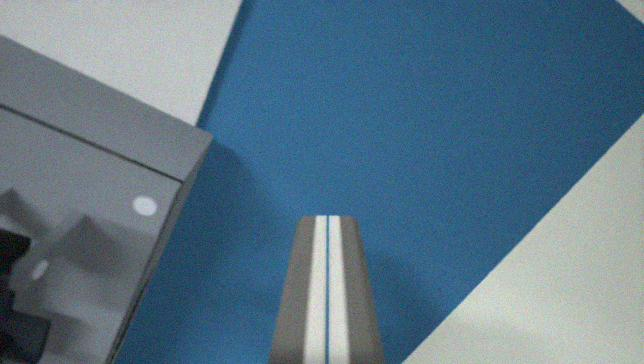

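>>> move(base={"x_m_s":0.05,"for_s":1.7}, cameras=["right_wrist_camera"])

>>> move(joints={"torso_yaw_rad":0.6}, min_time_s=1.5, cameras=["right_wrist_camera"])

Scene clock: 1058.87 s.
Joint torques (N m): left_arm=[0.8 6.06 5.02 -7.99 -0.27 -1.65 0.19] | right_arm=[-21.99 -1.07 4.67 -6.43 -0.14 -0.04 0.34]
Motor temperatures (°C): left_arm=[28 31 29 33 37 34 40] | right_arm=[36 33 28 33 45 35 35]
Wrist force (N): left_arm=[-7.3 -1.5 -5.5] | right_arm=[3.0 10.7 -13.2]
Wrist torque (N m): left_arm=[0.04 -0.76 -0.18] | right_arm=[-0.06 0.91 0.53]
Wrist force, peak (N): left_arm=[-7.7 -1.8 -5.8] | right_arm=[3.1 10.7 -13.7]
move: done
base_odometry: x=-0.927 y=-1.594 heading=-2.510
base_status: done (sent for 1.7 of 1.7 s)
joint_positions: torso_squat_rad=+0.050 torso_shift_rad=+0.000 torso_pitch_rad=+0.330 torso_yaw_rad=+0.680 left_shoulder_pitch_rad=+0.500 left_shoulder_roll_rad=+0.300 left_shoulder_yaw_rad=+0.100 left_elbow_rad=-2.500 left_forearm_roll_rad=+0.000 left_wrist_pitch_rad=+0.600 left_hand_roll_rad=+0.350 left_gripper_m=+0.000 right_shoulder_pitch_rad=-1.140 right_shoulder_roll_rad=+0.000 right_shoulder_yaw_rad=-0.660 right_elbow_rad=-1.120 right_forearm_roll_rad=+0.487 right_wrist_pitch_rad=+1.785 right_hand_roll_rad=-1.500 right_gripper_m=+0.000 head_pan_rad=+0.000 head_tilt_rad=+0.850
joint_status: not commanded
wheel_motors_off: 0
motor_effort: left_wheel=-2(36) right_wheel=+2(21)
contact_limits: right_gripper_m 550 mA
chest: x=-0.1278 y=-0.0008 z=+1.2724 quat_wxyz=(+0.930, +0.055, +0.155, +0.329) (m; base frame)
left_hand: x=-0.0941 y=+0.4887 z=+1.1439 quat_wxyz=(+0.774, +0.320, -0.483, +0.256) (m; base frame)
right_hand: x=+0.3771 y=+0.1517 z=+0.9460 quat_wxyz=(+0.852, +0.032, +0.039, -0.521) (m; base frame)
pictures: right_wrist_camera
camera_calibration:
right_wrist_camera: T_world_to_cam=[[-0.437495, 0.895464, 0.0821164, -0.0461333], [0.816719, 0.357485, 0.452961, -0.757492], [0.376255, 0.265234, -0.88774, 0.72935], [0, 0, 0, 1]] pos_world=[0.324054, 0.118654, 0.994376]

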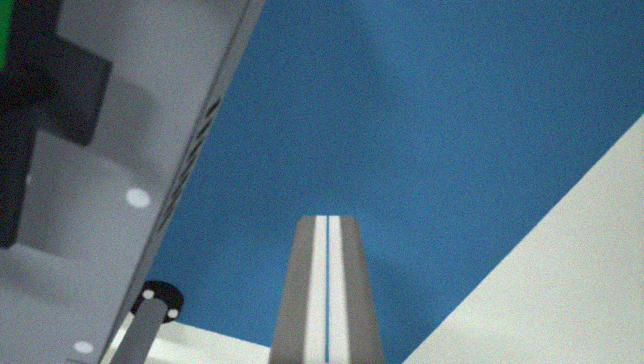

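Scene clock: 1060.67 s.
Joint torques (N m): left_arm=[1.08 5.87 4.86 -8.15 -0.25 -1.64 0.11] | right_arm=[-17.09 -10.32 3.88 -6.89 4.86 1.12 0.36]
Motor temperatures (°C): left_arm=[28 31 29 33 37 34 40] | right_arm=[36 33 28 33 45 35 35]
Wrist force (N): left_arm=[-7.3 -1.1 -5.5] | right_arm=[-15.7 17.5 -12.9]
Wrist torque (N m): left_arm=[-0.02 -0.74 -0.16] | right_arm=[0.09 1.32 0.42]
Wrist force, peak (N): left_arm=[-7.8 -1.7 -5.6] | right_arm=[-17.4 19.1 -16.5]
move: done
base_odometry: x=-0.927 y=-1.594 heading=-2.510
base_status: not commanded
joint_positions: torso_squat_rad=+0.050 torso_shift_rad=+0.000 torso_pitch_rad=+0.330 torso_yaw_rad=+0.600 left_shoulder_pitch_rad=+0.500 left_shoulder_roll_rad=+0.300 left_shoulder_yaw_rad=+0.100 left_elbow_rad=-2.500 left_forearm_roll_rad=+0.000 left_wrist_pitch_rad=+0.600 left_hand_roll_rad=+0.350 left_gripper_m=+0.000 right_shoulder_pitch_rad=-1.142 right_shoulder_roll_rad=+0.002 right_shoulder_yaw_rad=-0.660 right_elbow_rad=-1.120 right_forearm_roll_rad=+0.486 right_wrist_pitch_rad=+1.785 right_hand_roll_rad=-1.500 right_gripper_m=+0.000 head_pan_rad=+0.000 head_tilt_rad=+0.850
joint_status: all done
wheel_motors_off: 0
motor_effort: left_wheel=-1(4) right_wheel=+1(5)
contact_limits: right_gripper_m 550 mA
chest: x=-0.1278 y=-0.0005 z=+1.2724 quat_wxyz=(+0.942, +0.049, +0.157, +0.292) (m; base frame)
left_hand: x=-0.0576 y=+0.4815 z=+1.1312 quat_wxyz=(+0.787, +0.291, -0.491, +0.233) (m; base frame)
right_hand: x=+0.3861 y=+0.1067 z=+0.9430 quat_wxyz=(+0.833, +0.023, +0.032, -0.552) (m; base frame)
pictures: right_wrist_camera
camera_calibration:
right_wrist_camera: T_world_to_cam=[[-0.370969, 0.926636, 0.061054, -0.010725], [0.841143, 0.307427, 0.444934, -0.743966], [0.393523, 0.216412, -0.89348, 0.739216], [0, 0, 0, 1]] pos_world=[0.330905, 0.0786781, 0.992145]

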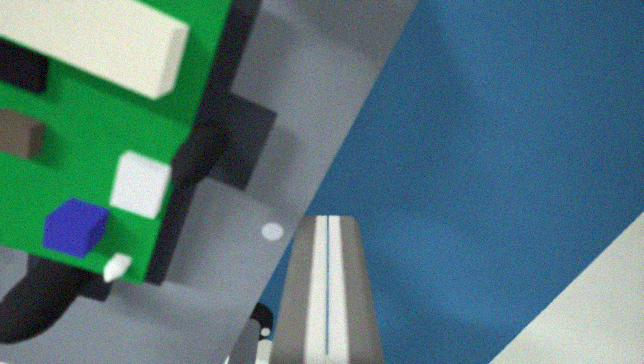

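>>> move(joints={"torso_yaw_rad":0.572}, min_time_s=1, cameras=[])

>>> move(joints={"torso_yaw_rad":0.63}, cameras=["right_wrist_camera"])

>>> move(joints={"torso_yaw_rad":0.68,"right_elbow_rad":-1.7,"right_wrist_pitch_rad":1.919}, cameras=[])

>>> move(base={"x_m_s":-0.2,"for_s":1.6}, cameras=[])

>>> move(joints={"torso_yaw_rad":0,"torso_pitch_rad":0.22,"right_shoulder_pitch_rad":-0.3,"right_elbow_rad":-2.3,"head_tilt_rad":0.85}, cameras=["head_camera"])

Scene clock: 1069.10 s.
Joint torques (N m): left_arm=[1.28 5.68 4.8 -8.15 -0.27 -1.69 0.15] | right_arm=[-13.43 -12.6 2.57 -6.99 6.23 1.32 0.37]
Motor temperatures (°C): left_arm=[28 31 29 33 37 34 40] | right_arm=[36 33 28 33 45 35 35]
Wrist force (N): left_arm=[-7.6 -1.4 -5.6] | right_arm=[-23.7 19.4 -7.8]
Wrist torque (N m): left_arm=[0.04 -0.79 -0.17] | right_arm=[0.09 1.48 0.37]
Wrist force, peak (N): left_arm=[-7.7 -1.5 -6.0] | right_arm=[-24.6 19.5 -9.0]
move: done
base_odometry: x=-0.927 y=-1.594 heading=-2.510
base_status: not commanded
joint_positions: torso_squat_rad=+0.050 torso_shift_rad=+0.000 torso_pitch_rad=+0.330 torso_yaw_rad=+0.573 left_shoulder_pitch_rad=+0.500 left_shoulder_roll_rad=+0.300 left_shoulder_yaw_rad=+0.100 left_elbow_rad=-2.500 left_forearm_roll_rad=+0.000 left_wrist_pitch_rad=+0.600 left_hand_roll_rad=+0.350 left_gripper_m=+0.000 right_shoulder_pitch_rad=-1.142 right_shoulder_roll_rad=+0.003 right_shoulder_yaw_rad=-0.660 right_elbow_rad=-1.120 right_forearm_roll_rad=+0.485 right_wrist_pitch_rad=+1.785 right_hand_roll_rad=-1.500 right_gripper_m=+0.000 head_pan_rad=+0.000 head_tilt_rad=+0.850
joint_status: all done
wheel_motors_off: 0
motor_effort: left_wheel=+0(2) right_wheel=+1(3)
contact_limits: right_gripper_m 550 mA
chest: x=-0.1279 y=-0.0005 z=+1.2724 quat_wxyz=(+0.946, +0.047, +0.157, +0.279) (m; base frame)
left_hand: x=-0.0450 y=+0.4782 z=+1.1269 quat_wxyz=(+0.792, +0.281, -0.494, +0.225) (m; base frame)
right_hand: x=+0.3887 y=+0.0907 z=+0.9426 quat_wxyz=(+0.826, +0.020, +0.029, -0.562) (m; base frame)
pictures: none
No camera images: "cameras" was empty.

Scene clock: 1069.87 s.
Joint torques (N m): left_arm=[1 5.93 4.8 -8.09 -0.37 -1.58 0.12] | right_arm=[-20.14 -2.9 3.45 -6.9 0.16 0.18 0.33]
Motor temperatures (°C): left_arm=[28 31 29 33 37 34 40] | right_arm=[36 33 28 33 45 35 35]
Wrist force (N): left_arm=[-7.5 -1.1 -5.5] | right_arm=[2.7 10.8 -13.3]
Wrist torque (N m): left_arm=[0.01 -0.75 -0.17] | right_arm=[-0.08 0.87 0.53]
Wrist force, peak (N): left_arm=[-7.6 -1.7 -5.8] | right_arm=[-22.2 18.2 -8.0]
move: done
base_odometry: x=-0.927 y=-1.594 heading=-2.510
base_status: not commanded
joint_positions: torso_squat_rad=+0.050 torso_shift_rad=+0.000 torso_pitch_rad=+0.330 torso_yaw_rad=+0.630 left_shoulder_pitch_rad=+0.500 left_shoulder_roll_rad=+0.300 left_shoulder_yaw_rad=+0.100 left_elbow_rad=-2.500 left_forearm_roll_rad=+0.000 left_wrist_pitch_rad=+0.600 left_hand_roll_rad=+0.350 left_gripper_m=+0.000 right_shoulder_pitch_rad=-1.141 right_shoulder_roll_rad=+0.000 right_shoulder_yaw_rad=-0.660 right_elbow_rad=-1.120 right_forearm_roll_rad=+0.487 right_wrist_pitch_rad=+1.785 right_hand_roll_rad=-1.500 right_gripper_m=+0.000 head_pan_rad=+0.000 head_tilt_rad=+0.850
joint_status: all done
wheel_motors_off: 0
motor_effort: left_wheel=-2(3) right_wheel=+3(4)
contact_limits: right_gripper_m 550 mA
chest: x=-0.1279 y=-0.0008 z=+1.2724 quat_wxyz=(+0.938, +0.051, +0.156, +0.306) (m; base frame)
left_hand: x=-0.0711 y=+0.4844 z=+1.1360 quat_wxyz=(+0.783, +0.302, -0.488, +0.242) (m; base frame)
right_hand: x=+0.3835 y=+0.1228 z=+0.9439 quat_wxyz=(+0.840, +0.026, +0.034, -0.541) (m; base frame)
pictures: right_wrist_camera
camera_calibration:
right_wrist_camera: T_world_to_cam=[[-0.395206, 0.916097, 0.067667, -0.0222993], [0.832554, 0.326089, 0.447795, -0.74881], [0.388158, 0.233307, -0.891572, 0.735785], [0, 0, 0, 1]] pos_world=[0.329011, 0.0929428, 0.992827]

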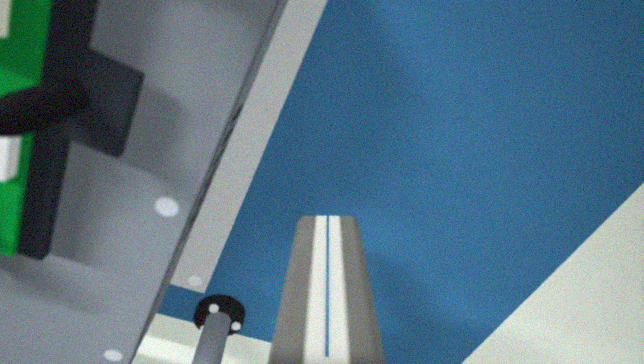

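Scene clock: 1071.07 s.
Joint torques (N m): left_arm=[0.87 6.2 5.05 -8.02 -0.28 -1.7 0.1] | right_arm=[-19.98 -2.23 5.18 -5.58 -0.35 -0.69 0.34]
Motor temperatures (°C): left_arm=[28 31 29 33 37 34 40] | right_arm=[36 33 28 33 45 35 35]
Wrist force (N): left_arm=[-7.6 -1.5 -5.4] | right_arm=[3.5 8.8 -12.8]
Wrist torque (N m): left_arm=[0.03 -0.79 -0.19] | right_arm=[0.04 0.91 0.54]
Wrist force, peak (N): left_arm=[-7.6 -1.6 -5.6] | right_arm=[3.0 10.6 -13.9]
move: done
base_odometry: x=-0.927 y=-1.594 heading=-2.510
base_status: not commanded
joint_positions: torso_squat_rad=+0.050 torso_shift_rad=+0.000 torso_pitch_rad=+0.330 torso_yaw_rad=+0.680 left_shoulder_pitch_rad=+0.500 left_shoulder_roll_rad=+0.300 left_shoulder_yaw_rad=+0.100 left_elbow_rad=-2.500 left_forearm_roll_rad=+0.000 left_wrist_pitch_rad=+0.600 left_hand_roll_rad=+0.350 left_gripper_m=+0.000 right_shoulder_pitch_rad=-1.140 right_shoulder_roll_rad=+0.000 right_shoulder_yaw_rad=-0.660 right_elbow_rad=-1.700 right_forearm_roll_rad=+0.487 right_wrist_pitch_rad=+1.919 right_hand_roll_rad=-1.500 right_gripper_m=+0.000 head_pan_rad=+0.000 head_tilt_rad=+0.850
joint_status: all done
wheel_motors_off: 0
motor_effort: left_wheel=-2(4) right_wheel=+5(5)
contact_limits: right_gripper_m 550 mA
chest: x=-0.1278 y=-0.0008 z=+1.2724 quat_wxyz=(+0.930, +0.055, +0.155, +0.329) (m; base frame)
left_hand: x=-0.0941 y=+0.4887 z=+1.1439 quat_wxyz=(+0.774, +0.320, -0.483, +0.256) (m; base frame)
right_hand: x=+0.4382 y=+0.0955 z=+1.0765 quat_wxyz=(+0.756, +0.200, -0.037, -0.623) (m; base frame)
pictures: none
No camera images: "cameras" was empty.

Scene clock: 1073.50 s.
Joint torques (N m): left_arm=[1.22 5.91 5.25 -8.07 -0.27 -1.65 0.09] | right_arm=[-20.13 -2.32 5.07 -5.6 -0.34 -0.7 0.4]
Motor temperatures (°C): left_arm=[28 31 29 33 37 34 40] | right_arm=[36 33 28 33 45 35 35]
Wrist force (N): left_arm=[-7.6 -1.5 -5.4] | right_arm=[3.5 8.8 -12.7]
Wrist torque (N m): left_arm=[0.04 -0.77 -0.16] | right_arm=[0.01 0.89 0.54]
Wrist force, peak (N): left_arm=[-7.8 -1.7 -5.7] | right_arm=[3.8 9.1 -13.5]
move: done
base_odometry: x=-0.669 y=-1.405 heading=-2.511
base_status: done (sent for 1.6 of 1.6 s)
joint_positions: torso_squat_rad=+0.050 torso_shift_rad=+0.000 torso_pitch_rad=+0.330 torso_yaw_rad=+0.680 left_shoulder_pitch_rad=+0.500 left_shoulder_roll_rad=+0.300 left_shoulder_yaw_rad=+0.100 left_elbow_rad=-2.500 left_forearm_roll_rad=+0.000 left_wrist_pitch_rad=+0.600 left_hand_roll_rad=+0.350 left_gripper_m=+0.000 right_shoulder_pitch_rad=-1.140 right_shoulder_roll_rad=+0.000 right_shoulder_yaw_rad=-0.660 right_elbow_rad=-1.700 right_forearm_roll_rad=+0.487 right_wrist_pitch_rad=+1.919 right_hand_roll_rad=-1.500 right_gripper_m=+0.000 head_pan_rad=+0.000 head_tilt_rad=+0.850
joint_status: not commanded
wheel_motors_off: 0
motor_effort: left_wheel=-2(21) right_wheel=+6(30)
contact_limits: right_gripper_m 550 mA
chest: x=-0.1279 y=-0.0008 z=+1.2724 quat_wxyz=(+0.930, +0.055, +0.155, +0.329) (m; base frame)
left_hand: x=-0.0942 y=+0.4887 z=+1.1439 quat_wxyz=(+0.774, +0.319, -0.483, +0.256) (m; base frame)
right_hand: x=+0.4382 y=+0.0954 z=+1.0766 quat_wxyz=(+0.756, +0.200, -0.037, -0.623) (m; base frame)
pictures: none
No camera images: "cameras" was empty.

Scene clock: 1075.43 s.
Joint torques (N m): left_arm=[0.46 4.18 3.13 -8.98 -0.1 -1.81 0.1] | right_arm=[-8.12 -6.12 0.75 -7.01 0.4 -0.96 0.32]
Motor temperatures (°C): left_arm=[28 31 29 33 37 34 40] | right_arm=[36 33 28 33 45 35 35]
Wrist force (N): left_arm=[-7.5 0.1 -5.3] | right_arm=[0.2 8.5 -12.4]
Wrist torque (N m): left_arm=[-0.09 -0.74 -0.16] | right_arm=[0.02 0.73 0.50]
Wrist force, peak (N): left_arm=[-7.9 -0.6 -5.6] | right_arm=[2.0 9.5 -13.9]
move: done
base_odometry: x=-0.669 y=-1.405 heading=-2.511
base_status: not commanded
joint_positions: torso_squat_rad=+0.050 torso_shift_rad=+0.000 torso_pitch_rad=+0.220 torso_yaw_rad=+0.000 left_shoulder_pitch_rad=+0.500 left_shoulder_roll_rad=+0.300 left_shoulder_yaw_rad=+0.100 left_elbow_rad=-2.500 left_forearm_roll_rad=+0.000 left_wrist_pitch_rad=+0.600 left_hand_roll_rad=+0.350 left_gripper_m=+0.000 right_shoulder_pitch_rad=-0.300 right_shoulder_roll_rad=+0.000 right_shoulder_yaw_rad=-0.660 right_elbow_rad=-2.300 right_forearm_roll_rad=+0.487 right_wrist_pitch_rad=+1.919 right_hand_roll_rad=-1.500 right_gripper_m=+0.000 head_pan_rad=+0.000 head_tilt_rad=+0.850
joint_status: all done
wheel_motors_off: 0
motor_effort: left_wheel=-5(6) right_wheel=+6(7)
contact_limits: right_gripper_m 550 mA
chest: x=-0.1605 y=-0.0008 z=+1.2816 quat_wxyz=(+0.994, +0.000, +0.110, +0.000) (m; base frame)
left_hand: x=+0.1714 y=+0.3335 z=+1.0938 quat_wxyz=(+0.815, +0.063, -0.573, +0.053) (m; base frame)
right_hand: x=+0.0869 y=-0.4672 z=+1.0455 quat_wxyz=(+0.378, -0.071, -0.263, -0.885) (m; base frame)
pictures: head_camera
camera_calibration:
head_camera: T_world_to_cam=[[0.0354918, -0.998755, 0.0350568, -0.0508163], [-0.856729, -0.0484683, -0.513485, 0.733015], [0.514544, -0.0118097, -0.857382, 1.25014], [0, 0, 0, 1]] pos_world=[-0.0134523, -0.000461227, 1.45002]

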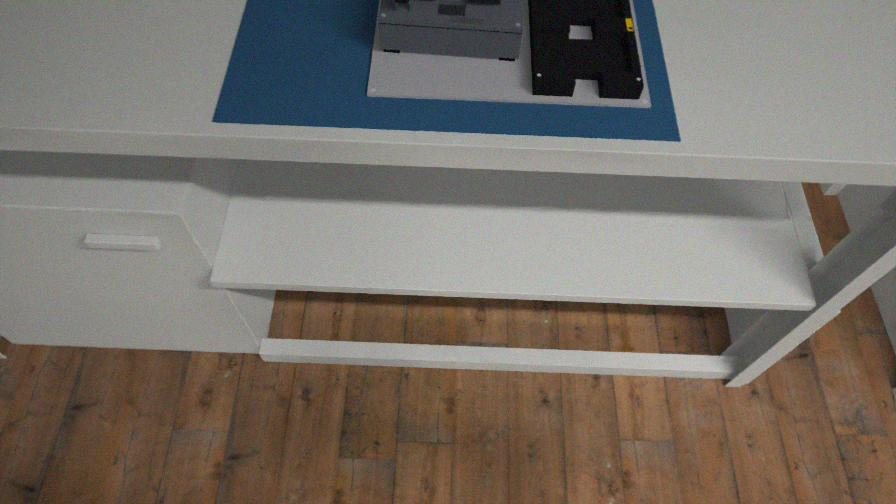

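>>> move(joints={"torso_yaw_rad":0.5,"torso_pitch_rad":0.2,"right_shoulder_pitch_rad":-0.7,"right_shoulder_yaw_rad":-0.75,"right_elbow_rad":-1.95,"right_forearm_roll_rad":0.47,"right_wrist_pitch_rad":1.9,"right_hand_roll_rad":-0.05,"right_gripper_m":0.1}, contact_limits={"right_gripper_m":672.5}, cameras=[])

>>> move(base={"x_m_s":0.2,"for_s":1.42}, cameras=[])

>>> move(joints={"right_shoulder_pitch_rad":-1.05,"right_shoulder_yaw_rad":-0.64,"right_elbow_rad":-1.48,"right_forearm_roll_rad":0.487}, cameras=["right_wrist_camera"])

Scene clock: 1086.80 s.
Joint torques (N m): left_arm=[-0.19 5.15 4.16 -8.58 -0.16 -1.71 0.12] | right_arm=[-13.98 -5.48 2.63 -6.49 0.09 -0.81 -0.38]
Motor temperatures (°C): left_arm=[28 31 29 33 37 34 40] | right_arm=[35 33 28 33 45 35 35]
Wrist force (N): left_arm=[-7.7 -0.5 -5.1] | right_arm=[0.2 10.8 -13.2]
Wrist torque (N m): left_arm=[-0.06 -0.77 -0.17] | right_arm=[-0.11 0.74 0.51]
Wrist force, peak (N): left_arm=[-7.9 -0.3 -5.5] | right_arm=[0.3 11.3 -13.5]
move: done
base_odometry: x=-0.669 y=-1.405 heading=-2.511
base_status: not commanded
joint_positions: torso_squat_rad=+0.050 torso_shift_rad=+0.000 torso_pitch_rad=+0.200 torso_yaw_rad=+0.500 left_shoulder_pitch_rad=+0.500 left_shoulder_roll_rad=+0.300 left_shoulder_yaw_rad=+0.100 left_elbow_rad=-2.500 left_forearm_roll_rad=+0.000 left_wrist_pitch_rad=+0.600 left_hand_roll_rad=+0.350 left_gripper_m=+0.000 right_shoulder_pitch_rad=-0.700 right_shoulder_roll_rad=+0.000 right_shoulder_yaw_rad=-0.750 right_elbow_rad=-1.950 right_forearm_roll_rad=+0.470 right_wrist_pitch_rad=+1.900 right_hand_roll_rad=-0.050 right_gripper_m=+0.099 head_pan_rad=+0.000 head_tilt_rad=+0.850
joint_status: all done
wheel_motors_off: 0
motor_effort: left_wheel=-5(7) right_wheel=+7(8)
contact_limits: right_gripper_m 672.5 mA
chest: x=-0.1666 y=-0.0008 z=+1.2829 quat_wxyz=(+0.964, +0.025, +0.097, +0.246) (m; base frame)
left_hand: x=-0.0318 y=+0.4676 z=+1.1426 quat_wxyz=(+0.768, +0.241, -0.551, +0.220) (m; base frame)
right_hand: x=+0.3597 y=-0.1644 z=+1.0266 quat_wxyz=(+0.973, -0.012, -0.166, -0.162) (m; base frame)
pictures: none
No camera images: "cameras" was empty.

Scene clock: 1089.10 s.
Joint torques (N m): left_arm=[-0.35 5.04 4.09 -8.59 -0.15 -1.67 0.12] | right_arm=[-14.23 -5.57 2.97 -6.44 0.07 -0.83 -0.35]
Motor temperatures (°C): left_arm=[28 31 29 33 37 34 40] | right_arm=[35 33 28 33 45 35 35]
Wrist force (N): left_arm=[-7.5 -0.7 -4.8] | right_arm=[0.1 10.8 -12.9]
Wrist torque (N m): left_arm=[-0.01 -0.76 -0.15] | right_arm=[-0.11 0.71 0.52]
Wrist force, peak (N): left_arm=[-7.8 -0.8 -5.3] | right_arm=[0.1 11.2 -13.4]
move: done
base_odometry: x=-0.900 y=-1.575 heading=-2.511
base_status: done (sent for 1.43 of 1.43 s)
joint_positions: torso_squat_rad=+0.050 torso_shift_rad=+0.000 torso_pitch_rad=+0.200 torso_yaw_rad=+0.500 left_shoulder_pitch_rad=+0.500 left_shoulder_roll_rad=+0.300 left_shoulder_yaw_rad=+0.100 left_elbow_rad=-2.500 left_forearm_roll_rad=+0.000 left_wrist_pitch_rad=+0.600 left_hand_roll_rad=+0.350 left_gripper_m=+0.000 right_shoulder_pitch_rad=-0.700 right_shoulder_roll_rad=+0.000 right_shoulder_yaw_rad=-0.750 right_elbow_rad=-1.950 right_forearm_roll_rad=+0.470 right_wrist_pitch_rad=+1.900 right_hand_roll_rad=-0.050 right_gripper_m=+0.099 head_pan_rad=+0.000 head_tilt_rad=+0.850
joint_status: not commanded
wheel_motors_off: 0
motor_effort: left_wheel=-3(22) right_wheel=+2(28)
contact_limits: right_gripper_m 672.5 mA
chest: x=-0.1666 y=-0.0008 z=+1.2829 quat_wxyz=(+0.964, +0.025, +0.097, +0.246) (m; base frame)
left_hand: x=-0.0318 y=+0.4676 z=+1.1426 quat_wxyz=(+0.768, +0.241, -0.551, +0.220) (m; base frame)
right_hand: x=+0.3597 y=-0.1644 z=+1.0266 quat_wxyz=(+0.973, -0.012, -0.166, -0.162) (m; base frame)
pictures: none
No camera images: "cameras" was empty.

Scene clock: 1090.20 s.
Joint torques (N m): left_arm=[-0.24 5 4.26 -8.5 -0.16 -1.71 0.09] | right_arm=[-19.51 -4.72 4.32 -6.19 0.19 -0.59 -0.31]
Motor temperatures (°C): left_arm=[28 31 29 33 37 34 40] | right_arm=[35 33 28 33 45 35 35]
Wrist force (N): left_arm=[-7.6 -0.5 -4.9] | right_arm=[0.5 10.8 -13.1]
Wrist torque (N m): left_arm=[-0.03 -0.78 -0.18] | right_arm=[-0.09 0.75 0.51]
Wrist force, peak (N): left_arm=[-7.9 -0.7 -5.1] | right_arm=[0.4 11.4 -13.8]
move: done
base_odometry: x=-0.900 y=-1.575 heading=-2.511
base_status: not commanded
joint_positions: torso_squat_rad=+0.050 torso_shift_rad=+0.000 torso_pitch_rad=+0.200 torso_yaw_rad=+0.500 left_shoulder_pitch_rad=+0.500 left_shoulder_roll_rad=+0.300 left_shoulder_yaw_rad=+0.100 left_elbow_rad=-2.500 left_forearm_roll_rad=+0.000 left_wrist_pitch_rad=+0.600 left_hand_roll_rad=+0.350 left_gripper_m=+0.000 right_shoulder_pitch_rad=-1.051 right_shoulder_roll_rad=+0.000 right_shoulder_yaw_rad=-0.640 right_elbow_rad=-1.480 right_forearm_roll_rad=+0.487 right_wrist_pitch_rad=+1.900 right_hand_roll_rad=-0.050 right_gripper_m=+0.099 head_pan_rad=+0.000 head_tilt_rad=+0.850
joint_status: all done
wheel_motors_off: 0
motor_effort: left_wheel=-4(5) right_wheel=+4(5)
contact_limits: right_gripper_m 672.5 mA
chest: x=-0.1666 y=-0.0008 z=+1.2829 quat_wxyz=(+0.964, +0.025, +0.097, +0.246) (m; base frame)
left_hand: x=-0.0318 y=+0.4676 z=+1.1427 quat_wxyz=(+0.768, +0.241, -0.551, +0.220) (m; base frame)
right_hand: x=+0.4029 y=-0.0071 z=+1.0663 quat_wxyz=(+0.992, +0.028, -0.120, +0.009) (m; base frame)
pictures: right_wrist_camera
camera_calibration:
right_wrist_camera: T_world_to_cam=[[-0.967262, 0.00955612, -0.253599, 0.662673], [-0.11748, 0.86891, 0.480826, -0.426015], [0.22495, 0.494877, -0.839341, 0.879553], [0, 0, 0, 1]] pos_world=[0.393075, -0.0714345, 1.11114]

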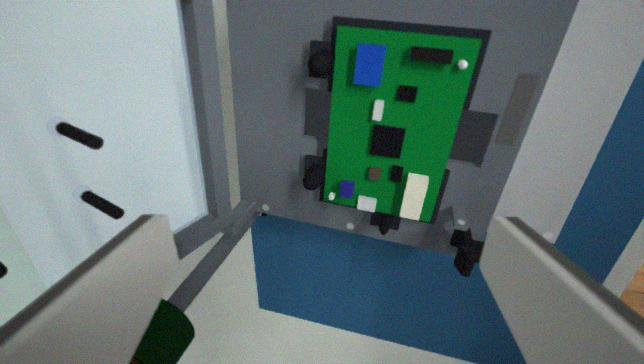

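>>> move(joints={"right_shoulder_pitch_rad":-1.0,"right_elbow_rad":-1.32,"right_wrist_pitch_rad":1.88}, cameras=["right_wrist_camera"])

Scene clock: 1096.27 s.
Joint torques (N m): left_arm=[-0.4 5.04 4.02 -8.61 -0.14 -1.8 0.17] | right_arm=[-20.87 -4.06 3.76 -7 0.22 -0.3 -0.36]
Motor temperatures (°C): left_arm=[28 31 29 33 37 34 40] | right_arm=[35 33 28 33 45 35 35]
Wrist force (N): left_arm=[-7.4 -0.7 -4.8] | right_arm=[1.9 11.1 -13.2]
Wrist torque (N m): left_arm=[-0.01 -0.74 -0.17] | right_arm=[-0.10 0.85 0.54]
Wrist force, peak (N): left_arm=[-7.9 -0.8 -5.2] | right_arm=[1.0 11.5 -13.9]
move: done
base_odometry: x=-0.900 y=-1.575 heading=-2.511
base_status: not commanded
joint_positions: torso_squat_rad=+0.050 torso_shift_rad=+0.000 torso_pitch_rad=+0.200 torso_yaw_rad=+0.500 left_shoulder_pitch_rad=+0.500 left_shoulder_roll_rad=+0.300 left_shoulder_yaw_rad=+0.100 left_elbow_rad=-2.500 left_forearm_roll_rad=+0.000 left_wrist_pitch_rad=+0.600 left_hand_roll_rad=+0.350 left_gripper_m=+0.000 right_shoulder_pitch_rad=-1.000 right_shoulder_roll_rad=+0.000 right_shoulder_yaw_rad=-0.640 right_elbow_rad=-1.320 right_forearm_roll_rad=+0.487 right_wrist_pitch_rad=+1.880 right_hand_roll_rad=-0.050 right_gripper_m=+0.099 head_pan_rad=+0.000 head_tilt_rad=+0.850
joint_status: all done
wheel_motors_off: 0
motor_effort: left_wheel=-4(6) right_wheel=+4(6)
contact_limits: right_gripper_m 672.5 mA
chest: x=-0.1666 y=-0.0008 z=+1.2829 quat_wxyz=(+0.964, +0.025, +0.097, +0.246) (m; base frame)
left_hand: x=-0.0318 y=+0.4676 z=+1.1427 quat_wxyz=(+0.768, +0.241, -0.551, +0.220) (m; base frame)
right_hand: x=+0.3759 y=-0.0077 z=+1.0047 quat_wxyz=(+0.998, -0.004, -0.040, +0.039) (m; base frame)
pictures: right_wrist_camera
camera_calibration:
right_wrist_camera: T_world_to_cam=[[-0.993672, -0.0576983, -0.0963734, 0.472403], [-0.0941047, 0.896081, 0.4338, -0.360357], [0.0613289, 0.440124, -0.89584, 0.952069], [0, 0, 0, 1]] pos_world=[0.377113, -0.0688618, 1.05475]

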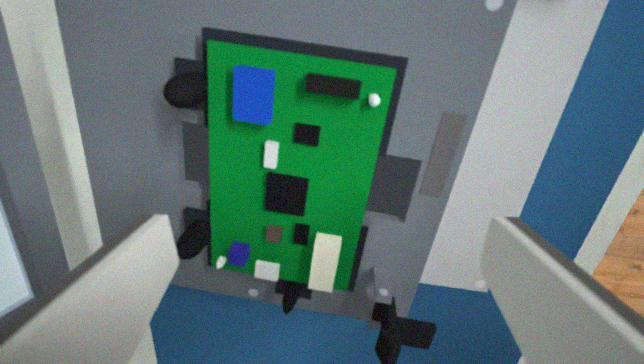

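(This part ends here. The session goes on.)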